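# Thread a pull stud into a tool holder's taper

## Task

Turn the pull stud into the threaded hole at the tapered end of the tool holder until it is fully seated and snug by hand, without cross-threading or over-tightening it.

## Robot and tools

Robot: two UR7e arms, left_arm and right_arm, each fitted with a Robotiq 140 mm two-finger gripper whose fingers are rigid and cannot fold. Each arm has a colour wrist camera. Fixed cameras are cam_head_left, cam_head_right, cam_high and cam_low. The wrist cameras are cam_left_wrist and cam_right_wrist. All images are 672x504.

Frames. In the scene frame the origin sits at table-top height, halfway between the two nominal bases. +z points up, +x points out over the table, and left_arm is on the +y side; image left and right do not follow the arm names. Every hand pose, velocity, target and wrist-camera pose is given in that arm's own base frame. The left base is at (+0.028, +0.508, +0.050) m and the right base at (-0.067, -0.435, +0.050) m. Both are almost unrotated relative to the scene frame. Fixed cameras and the table use the scene frame. The gripper's +z axis runs along the fingers and the fingers open along its y axis. end_effector_position is the point between the closed pads, and the fingertips extend about 33 mm past it. Turning a screwed part means rotating the gripper about its own z axis. The commanded orientation is clipped to 32 degrees from the measured one at each step, so large turns arrive over several steps. A full screw-in generally needs several grip, turn, release and turn-back cycles.

Row layout, used by both motion tools: one row always has 20 numbers. The first 10 are for left_arm: x, y, z (metres), then qw, qx, qy, qz (unit quaternion, w first), then gripper position, force_limit and speed. The next 10 are the same fields for right_arm. Position and orientation form an absolute pose in that arm's base frame; they are not offsets. The three gripper numbers each lie in [-1, 1]. For position, +1 is fully open (140 mm), about -0.8 brings the pads together, and -1 closes until something blocks the fingers. force_limit sets the squeeze, roughly 14 N at -1 up to 58 N at +1 on a slow close. speed sets finger speed, about 30 mm/s at -1 up to 250 mm/s at +1, and a faster close grips harder. To keep an arm or gripper unchanged, repeat its previous pose and its three gripper numbers exactly; a 0 is read as a real command.

execute_actions(actions, cameras): actions is a list of actions. Each action is a list of up to 15 rows, one per 1/30 s step; if it has fewer rows, the last row is held to fill 15 steps. A target more than 0.6 m from the current gripper position, along any gripper axis, makes the action be refused. An empty actions list returns state plus all cameras.

move(target, speed, blend, stop_force, zero, blocking, cameras): moves each gripper in a straight line to absolute poses. target is a single 20-number row or a list of up to 15 rows. speed is in m/s, from 0.002 to 3.6, default 0.25, and turns are limited to twice that in rad/s. blend is a corner-rounding radius in metres. stop_force is in newtons, 3 to 120; an arm's path ends once its wrist sensor feels that much push opposing its motion. Use it for slow approaches to contact, not while the gripper is turning, and omit it when backing away from contact. zero (boolean) decides whether the force baseline is reset first. blocking=false returns after about 0.5 s while the motion continues, and it cannot be combined with stop_force. Paths do not avoid obstacles, and moves longer than 10 s are cut short. Keep paths away from an arm's own base.

wait(seconds 0 to 10) runs the scene on. stop() brakes a running move. zoom_image(camera, region [x0,y0,x1,y1], at most 504x504 px) enlarges part of the latest image. zero_wrist_force(arm) resets that arm's force baseline. read_manual gives licence text only. finished_scene(scene) ends the current scene permanently; pass the current scene's number.

Results: each arm's end_effector_position, end_effector_quat_wxyz and velocities. Hand target is the pose the arm is actually being driven to, which may fall short of the command. Tool commands lists the current gripper commands. position_measured is in counts: 3 is open, about 139 is 60 mm, 200 is 20 mm, and 230 means the pads have met. object_status: 0 moving, 1 blocked while opening, 2 blocked while closing (a grip), 3 reached the requested position or pads met. Check for 2 after a close. Wrist force and Wrist torque are sensor readings in the gripper's own axes, plus a peak line. Joint velocities may read "within noise". A move adds a move: line, such as done, off_target, moving, held or fault, plus any limits. MOTOR HOT warns of heating, and fault lines report stops.

Avoid the following. Outside force of about 150 N on an arm, or contact torque at a joint limit (wrist joints 26.6 N m), stops that arm for 10 s. The wrist can only add about 12 N m, so do not twist a seized or misaligned thread. Feel for resistance and stop when the stud seats. Never let the arms or their grippers press or strike each other. Do not drop parts, let go of them while they move, or knock anything off the table. Approach contacts slowly, since targets beyond a firm contact can cause a fault. Holding loads or stretching an arm out heats its motors.

Each tool is called after "Call:" in YAML: its name, and indented under it one key for each argument.

## Session

Call:
execute_actions:
  actions: []

Scene clock: 0.00 s.
left_arm: end_effector_position=(+0.6568, +0.3200, +0.3065) position_measured=3 object_status=3 end_effector_quat_wxyz=(-0.357, +0.890, +0.120, +0.258) | right_arm: end_effector_position=(+0.6485, -0.1120, +0.0618) position_measured=3 object_status=3 end_effector_quat_wxyz=(+0.020, +0.894, -0.071, +0.442)
Joint positions: left_arm=[-0.056 -1.389 1.732 -2.414 -0.771 3.034] | right_arm=[-0.529 -1.108 2.325 -3.662 -1.252 2.92]
Joint velocities: within noise
Joint torques (N m): no reading
Wrist force (N): no reading
Wrist torque (N m): no reading
Wrist force, peak (N): no reading
Hand target: left_arm +0.6568, +0.3200, +0.3065; -0.357, +0.890, +0.120, +0.258 | right_arm +0.6485, -0.1120, +0.0618; +0.020, +0.894, -0.071, +0.442
Tool commands: left_gripper/position=+1.0 left_gripper/force_limit=+1.0 left_gripper/speed=+1.0 right_gripper/position=+1.0 right_gripper/force_limit=+1.0 right_gripper/speed=+1.0

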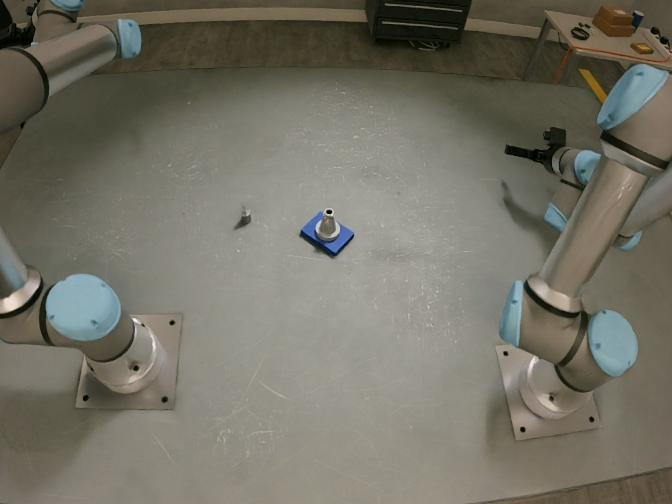

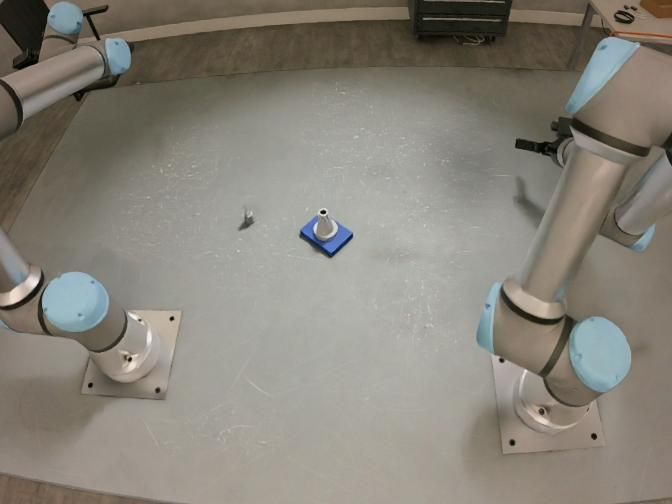

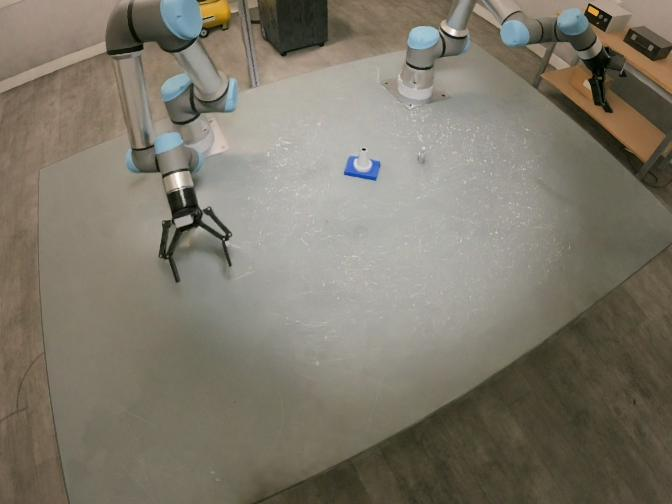

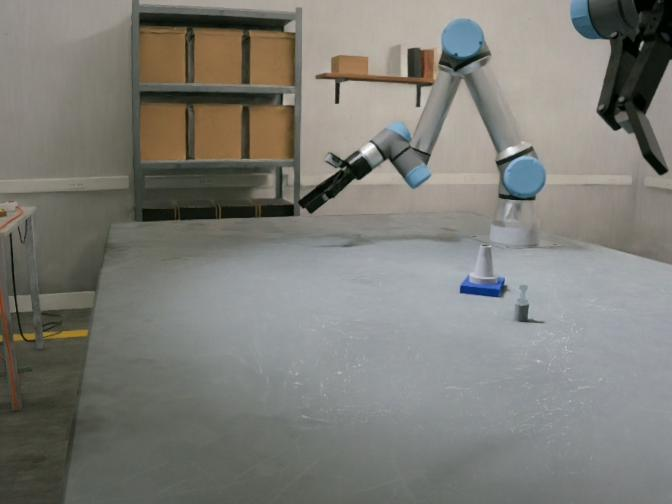

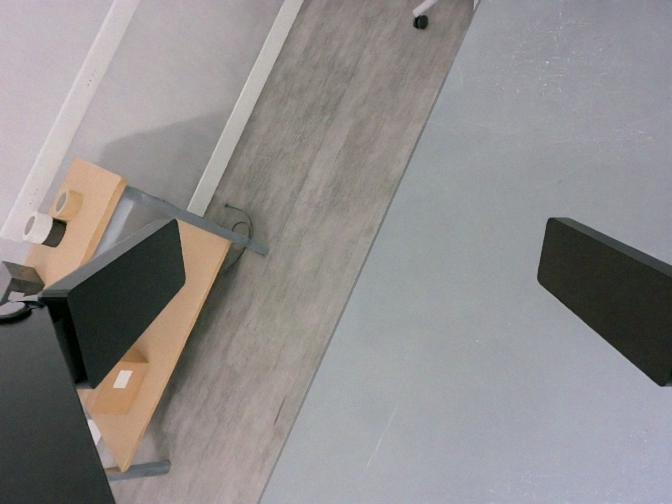

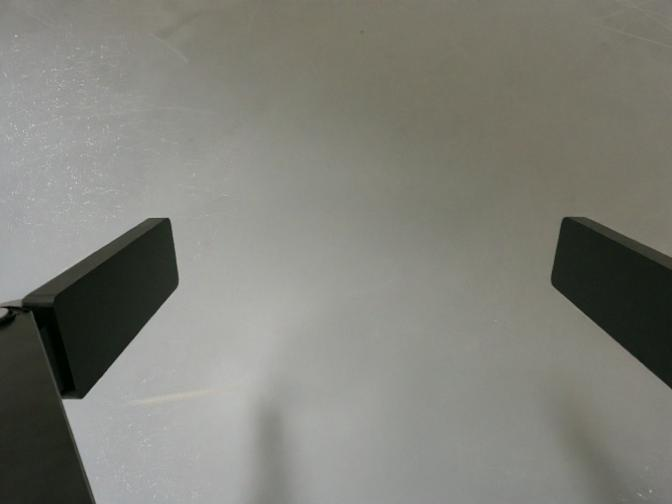

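Call:
zoom_image:
  camera: "cam_low"
  region: [430, 220, 570, 340]

Call:
zoom_image:
  camera: "cam_head_left"
  region: [210, 180, 380, 280]

Call:
zoom_image:
  camera: "cam_high"
  region: [320, 120, 460, 210]

Call:
zoom_image:
  camera: "cam_head_right"
  region: [210, 180, 380, 280]

Scaled by 3.600 from the camera's 672x504 image, which has a finer 960x720 frame.

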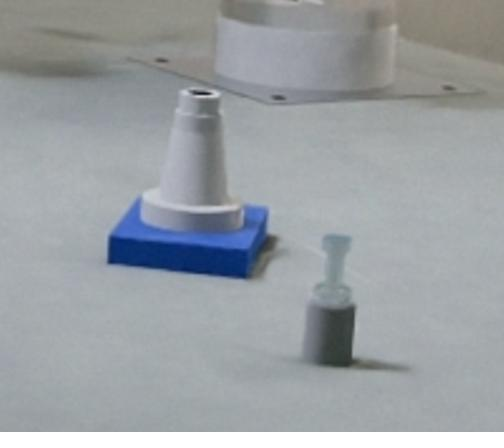

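Scaled by 2.965 from the camera's 672x504 image, which has a finer 960x720 frame.

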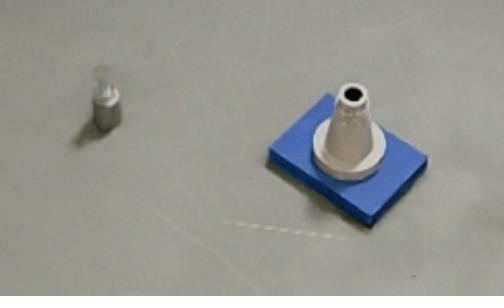

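Scaled by 3.600 from the camera's 672x504 image, which has a finer 960x720 frame.

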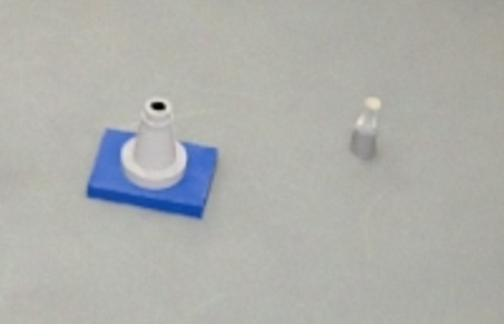

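Scaled by 2.965 from the camera's 672x504 image, which has a finer 960x720 frame.

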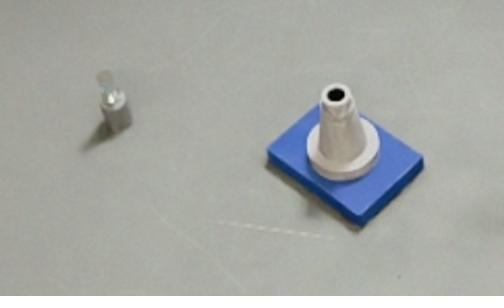

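Call:
move:
  target: [0.477, -0.359, 0.267, 0, 1, 0, 0, 1, 1, 1, 0.6485, -0.1120, 0.0618, 0.020, 0.894, -0.071, 0.442, 1, 1, 1]
  speed: 0.4
  cameras: ["cam_left_wrist", "cam_head_left", "cam_low"]

Scene clock: 159.80 s.
left_arm: end_effector_position=(+0.4771, -0.3589, +0.2670) position_measured=3 object_status=3 end_effector_quat_wxyz=(+0.000, +1.000, +0.000, +0.000) | right_arm: end_effector_position=(+0.6485, -0.1120, +0.0618) position_measured=3 object_status=3 end_effector_quat_wxyz=(+0.020, +0.894, -0.071, +0.442)
Joint positions: left_arm=[-0.87 -1.357 1.357 -1.57 -1.571 2.271] | right_arm=[-0.529 -1.107 2.325 -3.665 -1.253 2.921]
Joint torques (N m): left_arm=[0.86 -37.89 -22.72 -0.31 -0.36 1.9] | right_arm=[9.23 -19.24 -3.02 -4.9 -1.75 1.28]
Wrist force (N): left_arm=[-1.2 2.1 -1.3] | right_arm=[0.1 0.0 -0.2]
Wrist torque (N m): left_arm=[0.20 -0.16 -0.14] | right_arm=[-0.01 -0.02 -0.10]
Wrist force, peak (N): left_arm=[-2.0 5.6 -1.4] | right_arm=[0.0 -0.5 0.2]
Hand target: left_arm +0.4770, -0.3590, +0.2670; +0.000, +1.000, +0.000, +0.000 | right_arm +0.6485, -0.1120, +0.0618; +0.020, +0.894, -0.071, +0.442
Off the commanded pose: left_arm 0.000 m, 0 deg | right_arm 0.000 m, 0 deg.
move: done
Images, in order (width x height): cam_head_left 672x504, cam_low 672x504, cam_left_wrist 672x504.

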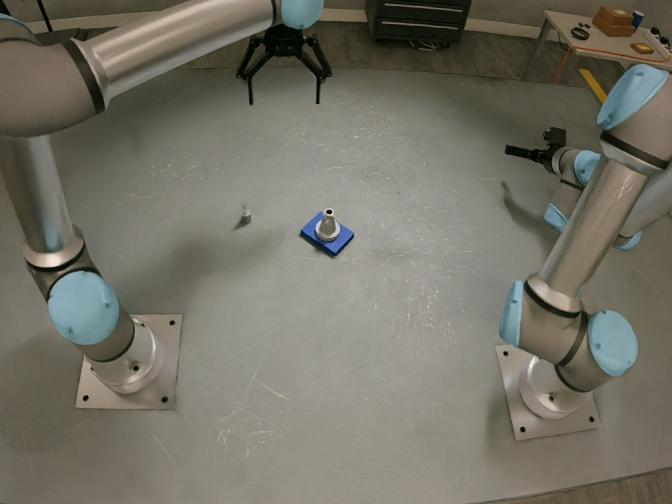

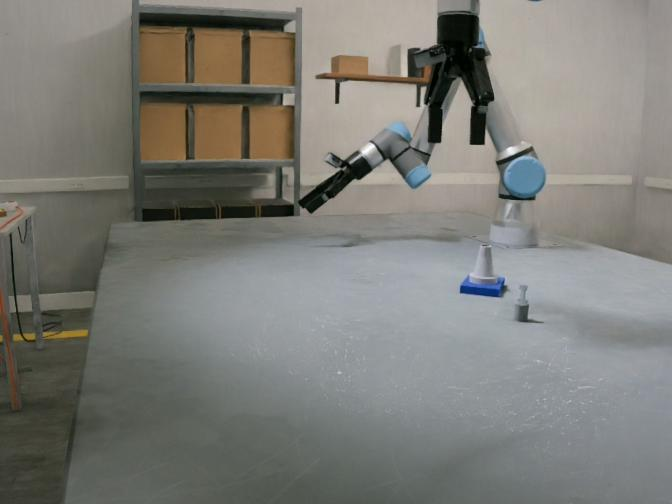

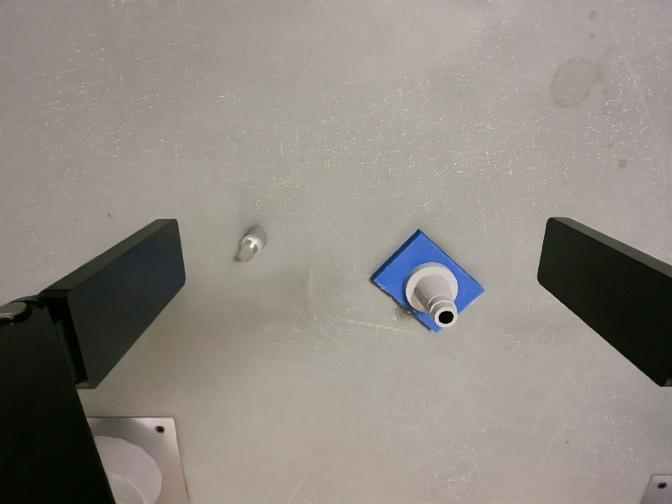

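Call:
zoom_image:
  camera: "cam_left_wrist"
  region: [210, 200, 310, 280]

Call:
zoom_image:
  camera: "cam_left_wrist"
  region: [350, 210, 510, 350]

Scaled by 5.040 from the camera's 672x504 image, which has a finer 960x720 frame.

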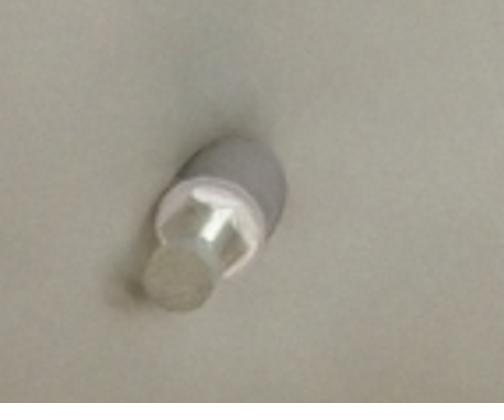

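Scaled by 3.150 from the camera's 672x504 image, which has a finer 960x720 frame.

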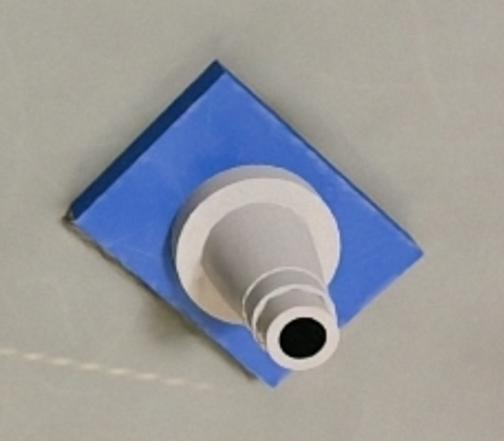

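Call:
move:
  target: [0.403, -0.2534, 0.06, 0, 1, 0, 0, 1, 1, 1, 0.6485, -0.1120, 0.0618, 0.020, 0.894, -0.071, 0.442, 1, 1, 1]
  speed: 0.4
  cameras: ["cam_left_wrist", "cam_low", "cam_high"]

Call:
zoom_image:
  camera: "cam_left_wrist"
  region: [270, 190, 410, 300]

Call:
zoom_image:
  camera: "cam_low"
  region: [450, 220, 580, 340]

Scene clock: 245.73 s.
left_arm: end_effector_position=(+0.4030, -0.2534, +0.0600) position_measured=3 object_status=3 end_effector_quat_wxyz=(+0.000, +1.000, +0.000, +0.000) | right_arm: end_effector_position=(+0.6485, -0.1120, +0.0618) position_measured=3 object_status=3 end_effector_quat_wxyz=(+0.020, +0.894, -0.071, +0.442)
Joint positions: left_arm=[-0.845 -1.501 2.082 -2.152 -1.571 2.297] | right_arm=[-0.529 -1.107 2.325 -3.665 -1.253 2.921]
Joint torques (N m): left_arm=[-7.52 -27.13 -12.81 -4.98 1.15 -1.76] | right_arm=[7.47 -22.15 -3.44 -2.78 -0.49 0.3]
Wrist force (N): left_arm=[-1.1 2.6 -1.7] | right_arm=[-0.2 -0.3 -0.2]
Wrist torque (N m): left_arm=[0.29 -0.16 -0.24] | right_arm=[-0.07 0.05 -0.10]
Wrist force, peak (N): left_arm=[-0.2 4.0 -4.4] | right_arm=[0.0 -0.5 -0.2]
Hand target: left_arm +0.4030, -0.2534, +0.0600; +0.000, +1.000, +0.000, +0.000 | right_arm +0.6485, -0.1120, +0.0618; +0.020, +0.894, -0.071, +0.442
Off the commanded pose: left_arm 0.000 m, 0 deg | right_arm 0.000 m, 0 deg.
move: done
Images, in order (width x height): cam_high 672x504, cam_low 672x504, cam_left_wrist 672x504.

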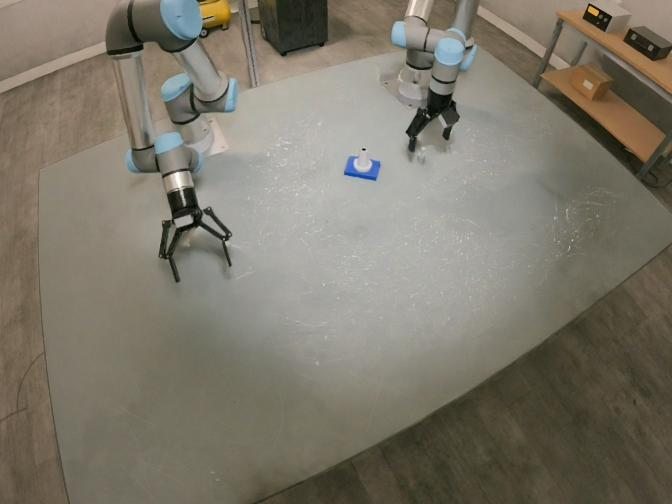

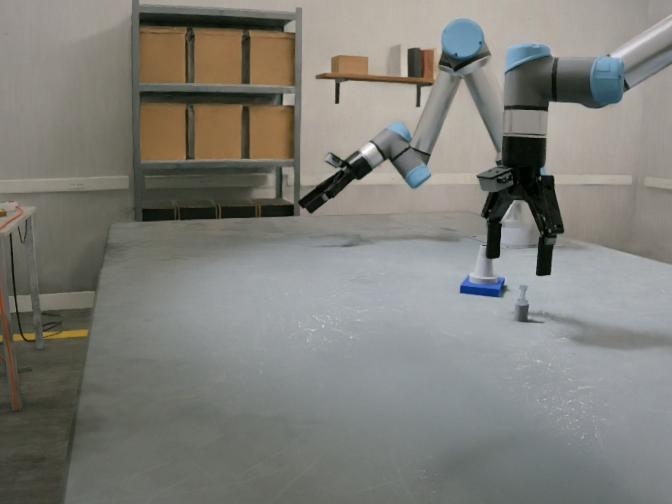

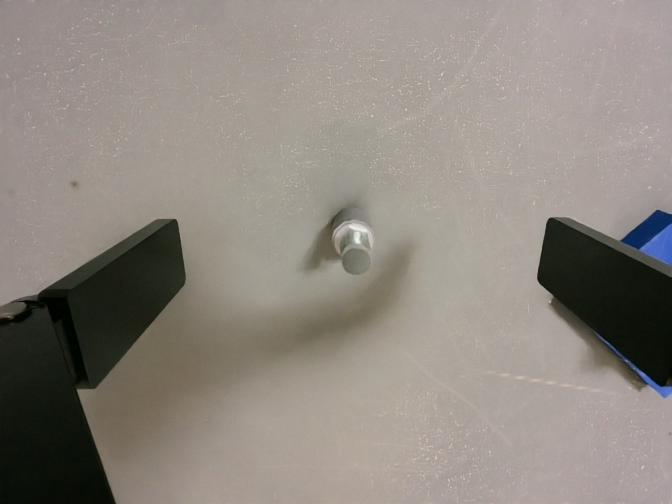

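Scaled by 3.600 from the camera's 672x504 image, which has a finer 960x720 frame.

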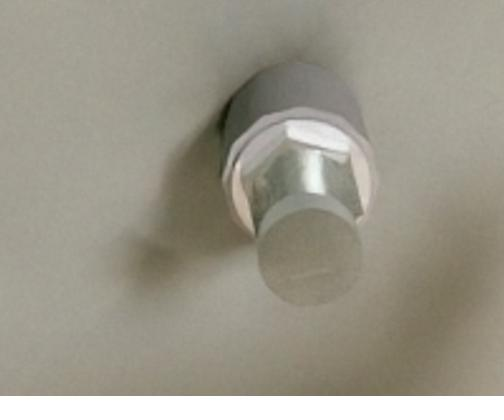

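Scaled by 3.877 from the camera's 672x504 image, which has a finer 960x720 frame.

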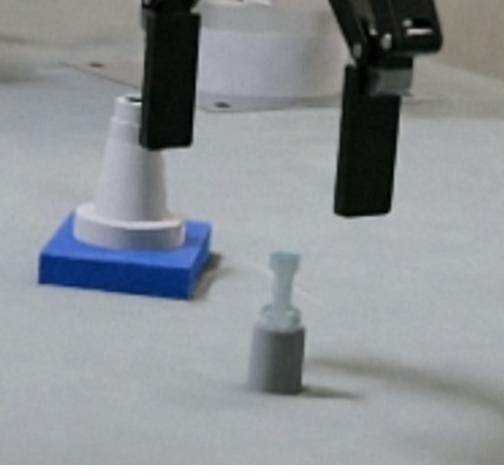

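Call:
move:
  target: [0.40, -0.2534, 0.002, 0, 0.9397, 0, -0.3420, 1, 1, 1, 0.6485, -0.1120, 0.0618, 0.020, 0.894, -0.071, 0.442, 1, 1, 1]
  speed: 0.4
  cameras: ["cam_left_wrist"]

Call:
zoom_image:
  camera: "cam_left_wrist"
  region: [270, 140, 440, 320]

Scene clock: 300.10 s.
left_arm: end_effector_position=(+0.4000, -0.2534, +0.0020) position_measured=3 object_status=3 end_effector_quat_wxyz=(+0.000, +0.940, +0.000, -0.342) | right_arm: end_effector_position=(+0.6485, -0.1120, +0.0618) position_measured=3 object_status=3 end_effector_quat_wxyz=(+0.020, +0.894, -0.071, +0.442)
Joint positions: left_arm=[-0.606 -0.994 1.595 -1.568 -1.945 2.654] | right_arm=[-0.529 -1.107 2.325 -3.665 -1.253 2.921]
Joint torques (N m): left_arm=[-7.38 -36.87 -24.06 -0.08 0.17 -0.08] | right_arm=[5.25 -24.35 -3.95 -2.14 0.43 0.03]
Wrist force (N): left_arm=[-2.7 2.9 -0.7] | right_arm=[-0.2 -0.4 -0.1]
Wrist torque (N m): left_arm=[0.37 -0.06 -0.04] | right_arm=[-0.09 0.05 -0.10]
Wrist force, peak (N): left_arm=[-3.0 2.8 -2.2] | right_arm=[0.1 -0.5 0.0]
Hand target: left_arm +0.4000, -0.2534, +0.0020; +0.000, +0.940, +0.000, -0.342 | right_arm +0.6485, -0.1120, +0.0618; +0.020, +0.894, -0.071, +0.442
Off the commanded pose: left_arm 0.000 m, 0 deg | right_arm 0.000 m, 0 deg.
move: done
Images, in order (width x height): cam_left_wrist 672x504.

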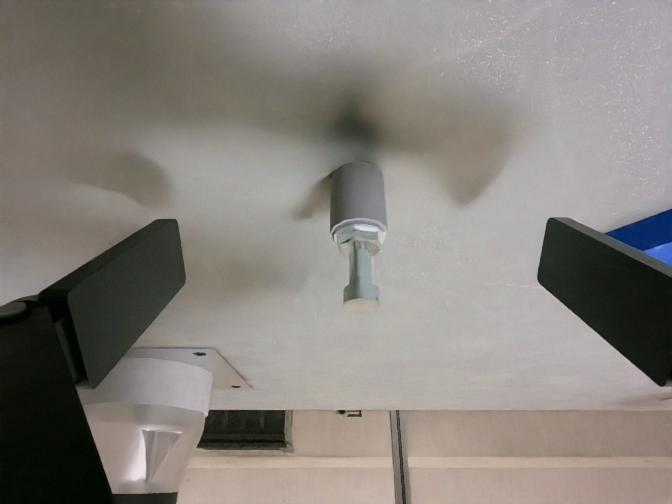

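Scaled by 2.800 from the camera's 672x504 image, which has a finer 960x720 frame.

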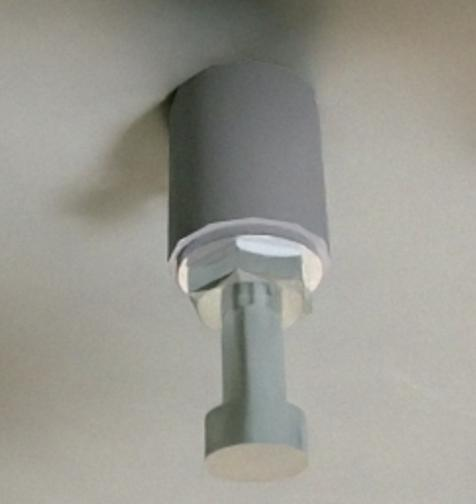

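Call:
move:
  target:
    - [0.3853, -0.2536, 0.06, 0, 0.7986, 0.6018, 0, -0.33, 1, 1, 0.6485, -0.1120, 0.0618, 0.020, 0.894, -0.071, 0.442, 1, 1, 1]
    - [0.3853, -0.2536, 0.06, 0, -0.1219, 0.9925, 0, -0.33, 1, 1, 0.6485, -0.1120, 0.0618, 0.020, 0.894, -0.071, 0.442, 1, 1, 1]
    - [0.3853, -0.2536, 0.06, 0, -0.9205, 0.3907, 0, -0.33, 1, 1, 0.6485, -0.1120, 0.0618, 0.020, 0.894, -0.071, 0.442, 1, 1, 1]
    - [0.3853, -0.2536, 0.06, 0, -0.7986, -0.6018, 0, -0.33, 1, 1, 0.6485, -0.1120, 0.0618, 0.020, 0.894, -0.071, 0.442, 1, 1, 1]
  speed: 1.2
  blend: 0.03
  cameras: ["cam_left_wrist", "cam_low"]

Call:
zoom_image:
  camera: "cam_left_wrist"
  region: [280, 170, 440, 330]

Call:
zoom_image:
  camera: "cam_low"
  region: [460, 230, 570, 330]

Scene clock: 411.83 s.
left_arm: end_effector_position=(+0.3853, -0.2536, +0.0600) position_measured=171 object_status=3 end_effector_quat_wxyz=(+0.000, +0.799, +0.602, +0.000) | right_arm: end_effector_position=(+0.6485, -0.1120, +0.0618) position_measured=3 object_status=3 end_effector_quat_wxyz=(+0.020, +0.894, -0.071, +0.442)
Joint positions: left_arm=[-0.875 -1.536 2.12 -2.154 -1.571 -5.308] | right_arm=[-0.529 -1.107 2.325 -3.665 -1.253 2.921]
Joint torques (N m): left_arm=[-0.46 -32.2 -15.81 -0.54 0.05 -1.64] | right_arm=[1.69 -28.82 -5.46 -2.13 2.03 0.01]
Wrist force (N): left_arm=[-1.4 2.4 -1.7] | right_arm=[-0.2 -0.2 -0.1]
Wrist torque (N m): left_arm=[0.27 -0.09 -0.25] | right_arm=[-0.05 0.04 -0.10]
Wrist force, peak (N): left_arm=[-3.2 2.9 -0.7] | right_arm=[-0.1 -0.5 -0.2]
Hand target: left_arm +0.3853, -0.2536, +0.0600; +0.000, +0.799, +0.602, +0.000 | right_arm +0.6485, -0.1120, +0.0618; +0.020, +0.894, -0.071, +0.442
Off the commanded pose: left_arm 0.000 m, 0 deg | right_arm 0.000 m, 0 deg.
move: done
Images, in order (width x height): cam_low 672x504, cam_left_wrist 672x504.

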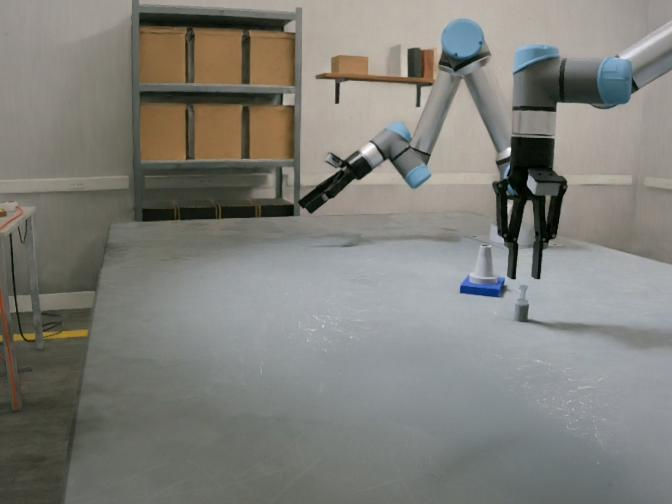

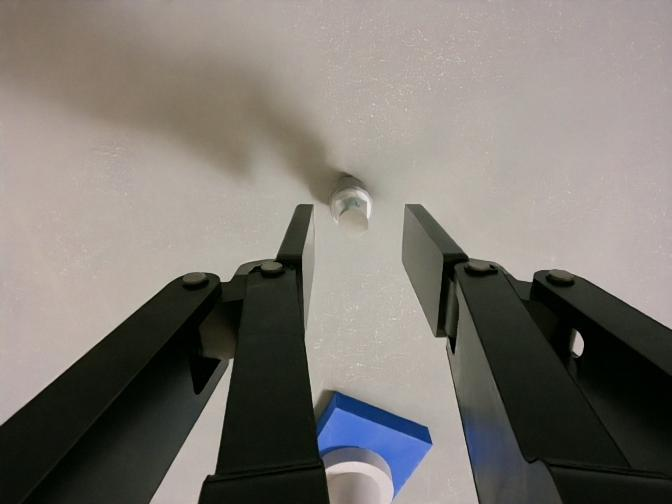

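Scaled by 3.150 from the camera's 672x504 image, which has a finer 960x720 frame.

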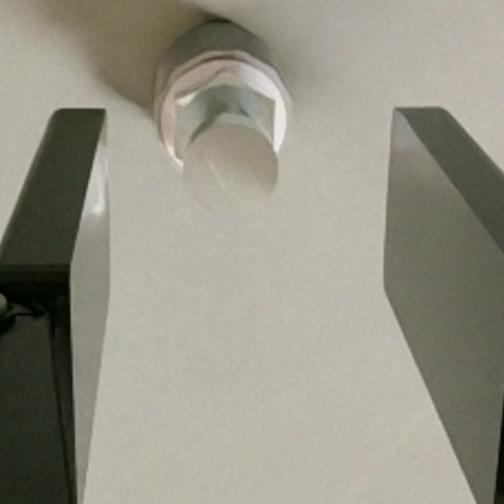

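Scaled by 4.582 from the camera's 672x504 image, which has a finer 960x720 frame.

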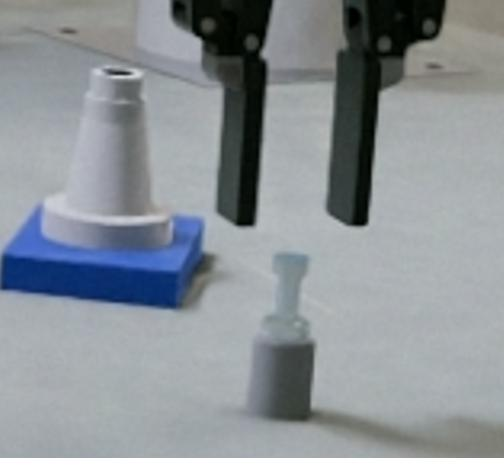

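Call:
move:
  target: [0.3838, -0.2537, 0.0160, 0, -0.7986, -0.6018, 0, -0.33, 1, -1, 0.6485, -0.1120, 0.0618, 0.020, 0.894, -0.071, 0.442, 1, 1, 1]
  speed: 0.1
  stop_force: 10
  cameras: ["cam_left_wrist", "cam_low"]

Call:
zoom_image:
  camera: "cam_left_wrist"
  region: [280, 150, 440, 310]

Call:
zoom_image:
  camera: "cam_low"
  region: [460, 230, 570, 330]

Scene clock: 452.83 s.
left_arm: end_effector_position=(+0.3838, -0.2537, +0.0160) position_measured=171 object_status=3 end_effector_quat_wxyz=(+0.000, +0.799, +0.602, +0.000) | right_arm: end_effector_position=(+0.6485, -0.1120, +0.0618) position_measured=3 object_status=3 end_effector_quat_wxyz=(+0.020, +0.894, -0.071, +0.442)
Joint positions: left_arm=[-0.878 -1.464 2.182 -2.289 -1.571 -5.311] | right_arm=[-0.529 -1.107 2.325 -3.665 -1.253 2.921]
Joint torques (N m): left_arm=[7.36 -34.87 -26.89 -4.35 -1.03 1.56] | right_arm=[-0.33 -31.54 -5.36 -2.16 2.06 0.03]
Wrist force (N): left_arm=[-1.2 2.0 -1.4] | right_arm=[-0.2 -0.2 -0.2]
Wrist torque (N m): left_arm=[0.21 -0.14 -0.07] | right_arm=[-0.05 0.04 -0.10]
Wrist force, peak (N): left_arm=[-1.3 2.6 -2.9] | right_arm=[-0.1 -0.4 -0.3]
Hand target: left_arm +0.3838, -0.2537, +0.0160; +0.000, +0.799, +0.602, +0.000 | right_arm +0.6485, -0.1120, +0.0618; +0.020, +0.894, -0.071, +0.442
Off the commanded pose: left_arm 0.000 m, 0 deg | right_arm 0.000 m, 0 deg.
move: done
Images, in order (width x height): cam_low 672x504, cam_left_wrist 672x504.

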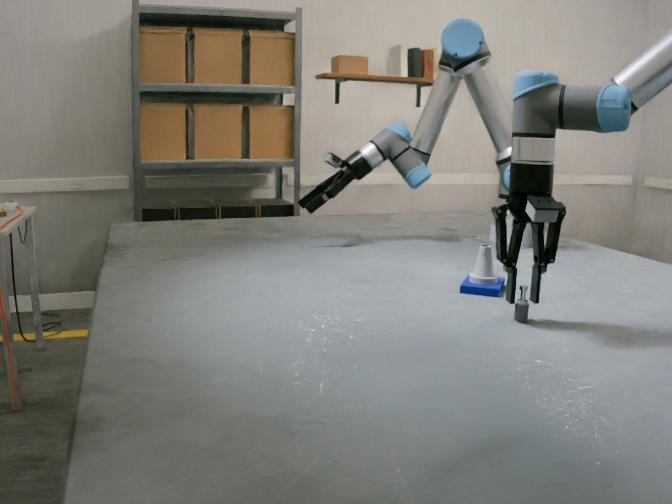

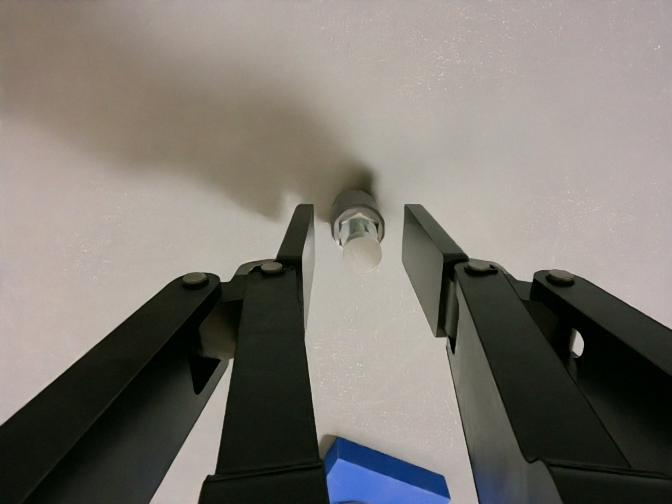

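Scaled by 3.150 from the camera's 672x504 image, which has a finer 960x720 frame.

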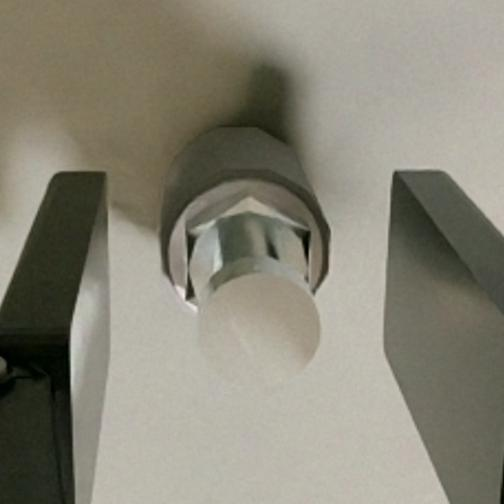

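Scaled by 4.582 from the camera's 672x504 image, which has a finer 960x720 frame.

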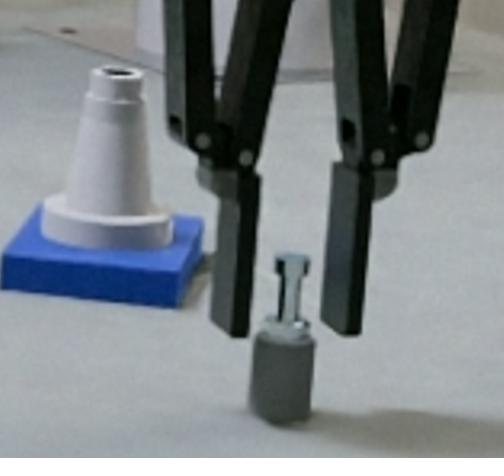

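Call:
move:
  target: [0.3838, -0.2537, 0.0160, 0, -0.7986, -0.6018, 0, -1, 1, -1, 0.6485, -0.1120, 0.0618, 0.020, 0.894, -0.071, 0.442, 1, 1, 1]
  speed: 0.1
  cameras: ["cam_left_wrist", "cam_low"]

Call:
zoom_image:
  camera: "cam_left_wrist"
  region: [280, 150, 440, 310]

Call:
zoom_image:
  camera: "cam_low"
  region: [460, 230, 570, 330]

Scene clock: 467.73 s.
left_arm: end_effector_position=(+0.3838, -0.2537, +0.0160) position_measured=209 object_status=0 end_effector_quat_wxyz=(+0.000, +0.799, +0.602, +0.000) | right_arm: end_effector_position=(+0.6485, -0.1120, +0.0618) position_measured=3 object_status=3 end_effector_quat_wxyz=(+0.020, +0.894, -0.071, +0.442)
Joint positions: left_arm=[-0.878 -1.464 2.182 -2.289 -1.571 -5.311] | right_arm=[-0.529 -1.107 2.325 -3.665 -1.253 2.921]
Joint torques (N m): left_arm=[8.03 -22.84 -17.49 -1.79 1.75 1.71] | right_arm=[-2.22 -34.55 -5.81 -2.16 2.03 0.05]
Wrist force (N): left_arm=[0.3 -0.8 -20.8] | right_arm=[-0.1 -0.4 0.0]
Wrist torque (N m): left_arm=[0.26 -0.10 -0.07] | right_arm=[-0.08 0.03 -0.10]
Wrist force, peak (N): left_arm=[0.4 -0.8 -20.9] | right_arm=[-0.2 -0.6 -0.1]
Hand target: left_arm +0.3838, -0.2537, +0.0160; +0.000, +0.799, +0.602, +0.000 | right_arm +0.6485, -0.1120, +0.0618; +0.020, +0.894, -0.071, +0.442
Off the commanded pose: left_arm 0.000 m, 0 deg | right_arm 0.000 m, 0 deg.
move: done
Images, in order (width x height): cam_low 672x504, cam_left_wrist 672x504.

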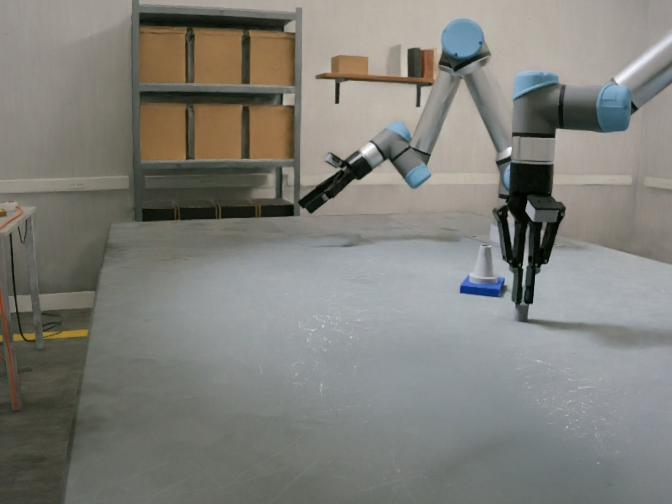

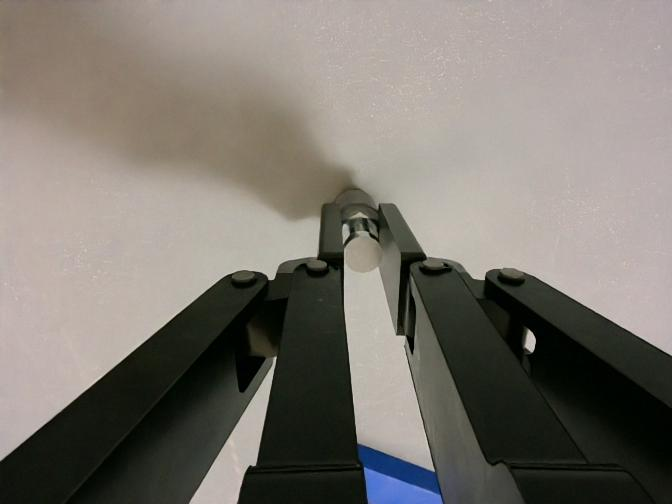

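Scaled by 3.150 from the camera's 672x504 image, which has a finer 960x720 frame.

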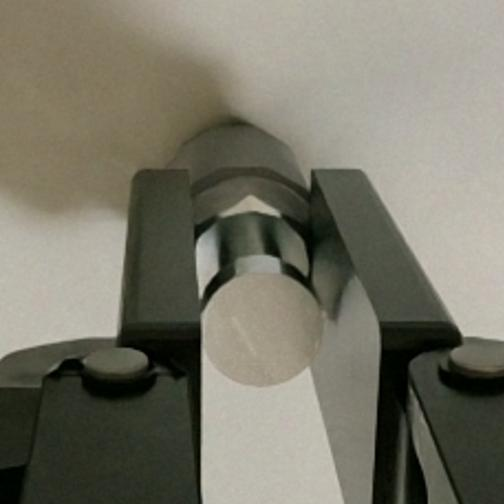

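Scaled by 4.582 from the camera's 672x504 image, which has a finer 960x720 frame.

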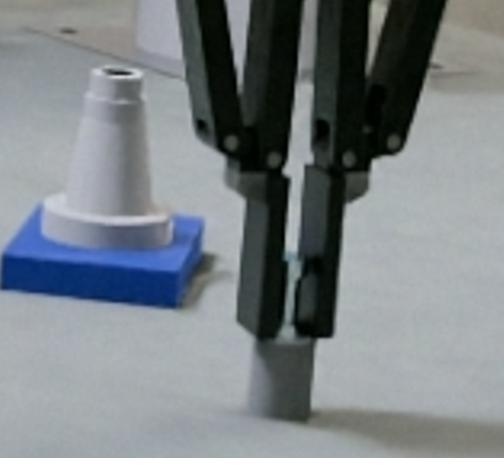

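Call:
move:
  target: [0.3838, -0.2537, 0.0175, 0, -0.7986, -0.6018, 0, -1, 1, -1, 0.6485, -0.1120, 0.0618, 0.020, 0.894, -0.071, 0.442, 1, 1, 1]
  speed: 0.02

Scene clock: 479.10 s.
left_arm: end_effector_position=(+0.3838, -0.2537, +0.0175) position_measured=209 object_status=2 end_effector_quat_wxyz=(+0.000, +0.799, +0.602, +0.000) | right_arm: end_effector_position=(+0.6485, -0.1120, +0.0618) position_measured=3 object_status=3 end_effector_quat_wxyz=(+0.020, +0.894, -0.071, +0.442)
Joint positions: left_arm=[-0.878 -1.467 2.18 -2.284 -1.571 -5.311] | right_arm=[-0.529 -1.107 2.325 -3.665 -1.253 2.921]
Joint torques (N m): left_arm=[8.07 -32.22 -25.65 -1.16 1.7 1.71] | right_arm=[-4.29 -36.97 -7.16 -2.21 1.95 0.03]
Wrist force (N): left_arm=[-1.1 2.1 -1.1] | right_arm=[-0.1 -0.1 -0.1]
Wrist torque (N m): left_arm=[0.21 -0.15 -0.06] | right_arm=[-0.01 0.02 -0.10]
Wrist force, peak (N): left_arm=[-0.9 1.2 -21.3] | right_arm=[0.0 -0.4 -0.3]
Hand target: left_arm +0.3838, -0.2537, +0.0175; +0.000, +0.799, +0.602, +0.000 | right_arm +0.6485, -0.1120, +0.0618; +0.020, +0.894, -0.071, +0.442
Off the commanded pose: left_arm 0.000 m, 0 deg | right_arm 0.000 m, 0 deg.
move: done

Call:
move:
  target: [0.3838, -0.2537, 0.110, 0, -0.7986, -0.6018, 0, -1, 1, -1, 0.6485, -0.1120, 0.0618, 0.020, 0.894, -0.071, 0.442, 1, 1, 1]
  speed: 0.12
  cameras: ["cam_left_wrist", "cam_low"]

Call:
zoom_image:
  camera: "cam_left_wrist"
  region: [280, 120, 440, 300]

Call:
zoom_image:
  camera: "cam_low"
  region: [460, 230, 570, 330]

Scene clock: 490.33 s.
left_arm: end_effector_position=(+0.3838, -0.2537, +0.1100) position_measured=209 object_status=2 end_effector_quat_wxyz=(+0.000, +0.799, +0.602, +0.000) | right_arm: end_effector_position=(+0.6485, -0.1120, +0.0618) position_measured=3 object_status=3 end_effector_quat_wxyz=(+0.020, +0.894, -0.071, +0.442)
Joint positions: left_arm=[-0.878 -1.605 2.043 -2.008 -1.571 -5.311] | right_arm=[-0.529 -1.107 2.325 -3.665 -1.253 2.921]
Joint torques (N m): left_arm=[-5.18 -15.15 -21.2 -3.67 1.7 -1.63] | right_arm=[-5.22 -38.99 -8.29 -2.24 2.1 0.1]
Wrist force (N): left_arm=[-1.1 2.2 -1.4] | right_arm=[0.1 -0.3 -0.1]
Wrist torque (N m): left_arm=[0.23 -0.17 -0.06] | right_arm=[-0.05 -0.03 -0.10]
Wrist force, peak (N): left_arm=[-0.9 2.1 -3.2] | right_arm=[0.0 -0.5 0.0]
Hand target: left_arm +0.3838, -0.2537, +0.1100; +0.000, +0.799, +0.602, +0.000 | right_arm +0.6485, -0.1120, +0.0618; +0.020, +0.894, -0.071, +0.442
Off the commanded pose: left_arm 0.000 m, 0 deg | right_arm 0.000 m, 0 deg.
move: done
Images, in order (width x height): cam_low 672x504, cam_left_wrist 672x504.

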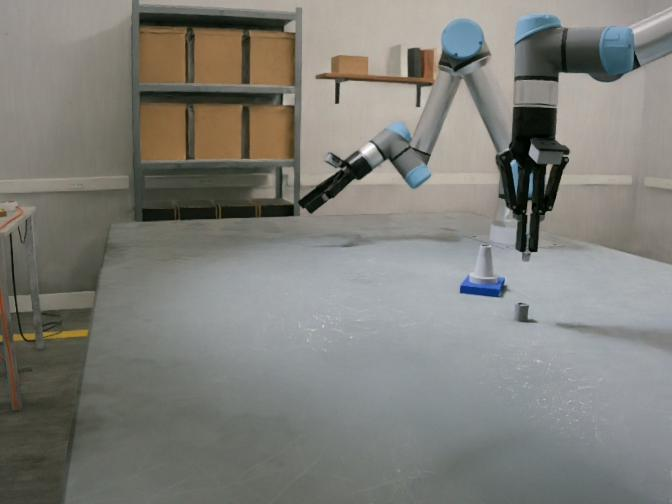

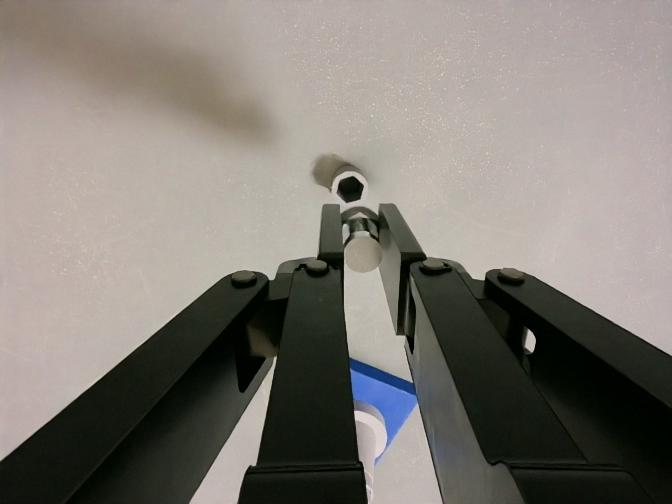

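Scaled by 2.800 from the camera's 672x504 image, which has a finer 960x720 frame.

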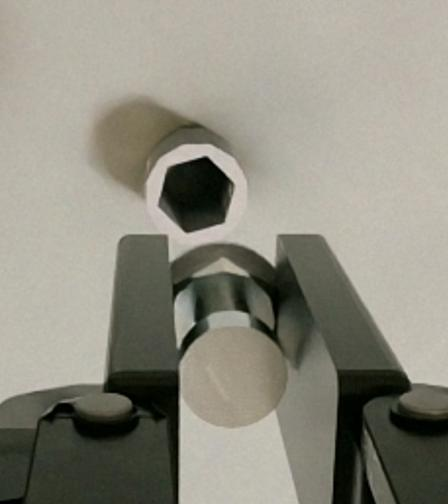

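Scaled by 4.582 from the camera's 672x504 image, which has a finer 960x720 frame.

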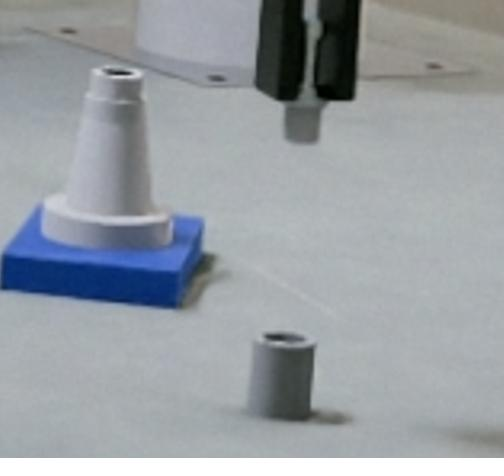

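Call:
move:
  target:
    - [0.3838, -0.2537, 0.140, 0, -0.7986, -0.6018, 0, -1, 1, -1, 0.6485, -0.1120, 0.0618, 0.020, 0.894, -0.071, 0.442, 1, 1, 1]
    - [0.3275, -0.4615, 0.140, 0, -0.7986, -0.6018, 0, -1, 1, -1, 0.6485, -0.1120, 0.0618, 0.020, 0.894, -0.071, 0.442, 1, 1, 1]
  speed: 0.2
  blend: 0.02
  cameras: ["cam_left_wrist", "cam_low", "cam_head_left", "cam_high"]

Call:
zoom_image:
  camera: "cam_left_wrist"
  region: [280, 120, 440, 300]

Call:
zoom_image:
  camera: "cam_low"
  region: [430, 200, 540, 310]

Call:
zoom_image:
  camera: "cam_head_left"
  region: [270, 150, 390, 270]

Scene clock: 514.70 s.
left_arm: end_effector_position=(+0.3275, -0.4614, +0.1400) position_measured=209 object_status=2 end_effector_quat_wxyz=(+0.000, +0.799, +0.602, +0.000) | right_arm: end_effector_position=(+0.6485, -0.1120, +0.0618) position_measured=3 object_status=3 end_effector_quat_wxyz=(+0.020, +0.894, -0.071, +0.442)
Joint positions: left_arm=[-1.191 -1.382 1.717 -1.905 -1.571 -5.624] | right_arm=[-0.529 -1.107 2.325 -3.665 -1.253 2.921]
Joint torques (N m): left_arm=[1.97 -35.6 -24.73 -5.61 1.43 1.01] | right_arm=[-6.7 -42.12 -9.66 -2.22 1.97 0.03]
Wrist force (N): left_arm=[-1.4 2.6 -0.9] | right_arm=[-0.2 -0.3 0.1]
Wrist torque (N m): left_arm=[0.27 -0.12 -0.28] | right_arm=[-0.06 0.05 -0.10]
Wrist force, peak (N): left_arm=[-4.4 2.2 -1.0] | right_arm=[0.3 -0.4 -0.4]
Hand target: left_arm +0.3275, -0.4615, +0.1400; +0.000, +0.799, +0.602, +0.000 | right_arm +0.6485, -0.1120, +0.0618; +0.020, +0.894, -0.071, +0.442
Off the commanded pose: left_arm 0.000 m, 0 deg | right_arm 0.000 m, 0 deg.
move: done; blend cut to 0.015 m at target 1
Images, in order (width x height): cam_head_left 672x504, cam_high 672x504, cam_low 672x504, cam_left_wrist 672x504.

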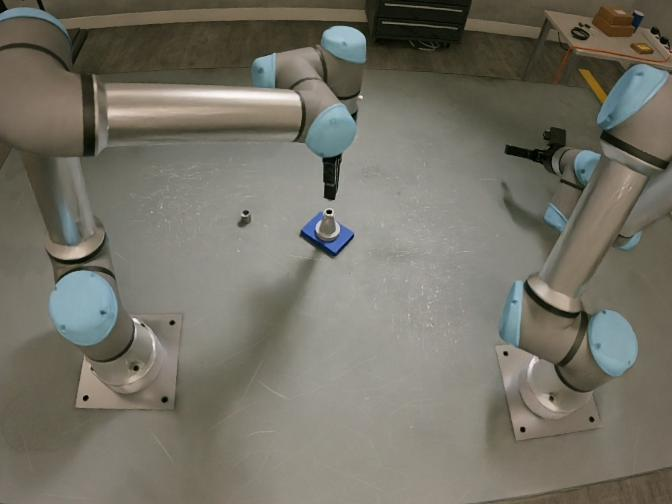

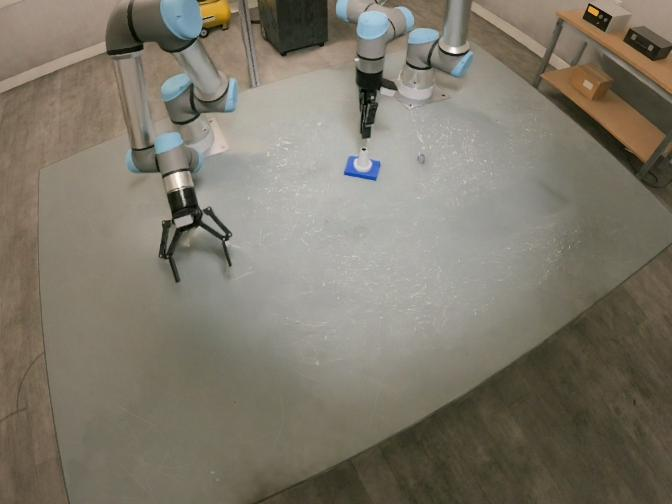

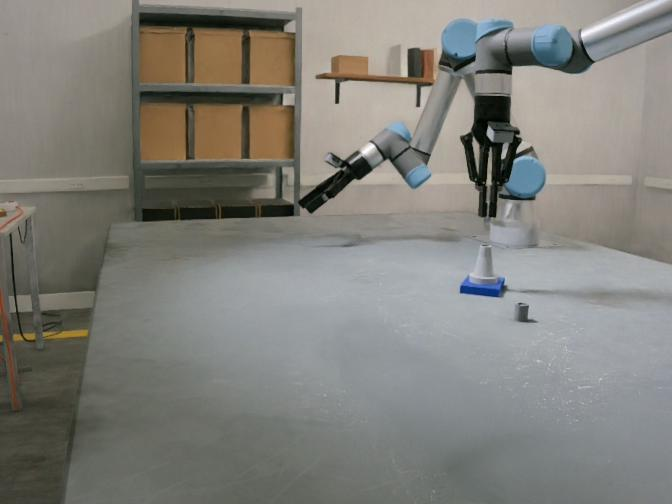

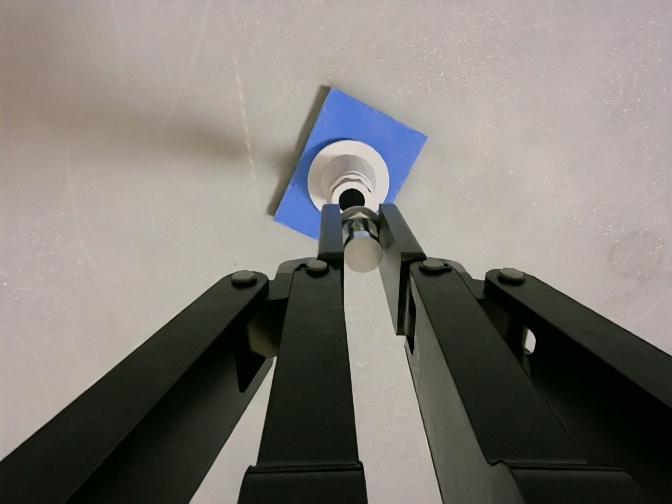

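Scaled by 2.800 from the camera's 672x504 image, which has a finer 960x720 frame.

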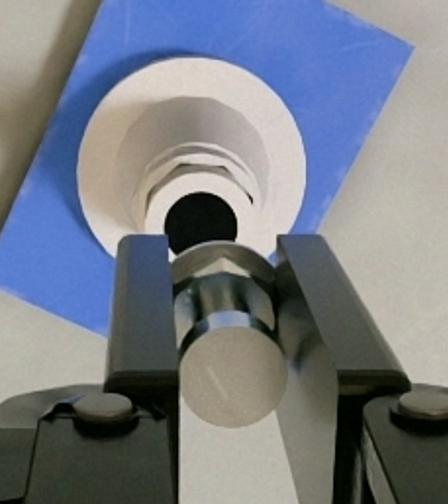

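Scaled by 4.582 from the camera's 672x504 image, which has a finer 960x720 frame.

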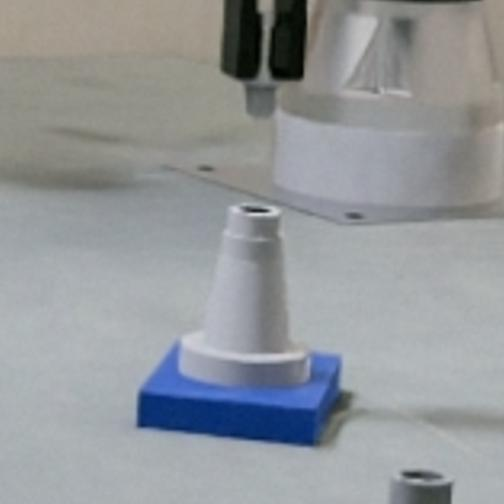

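Scaled by 4.200 from the camera's 672x504 image, which has a finer 960x720 frame.

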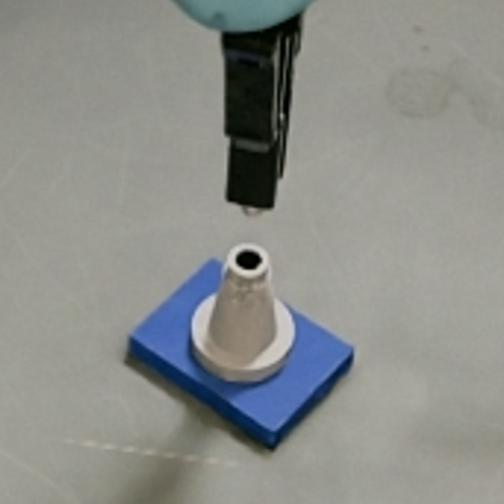

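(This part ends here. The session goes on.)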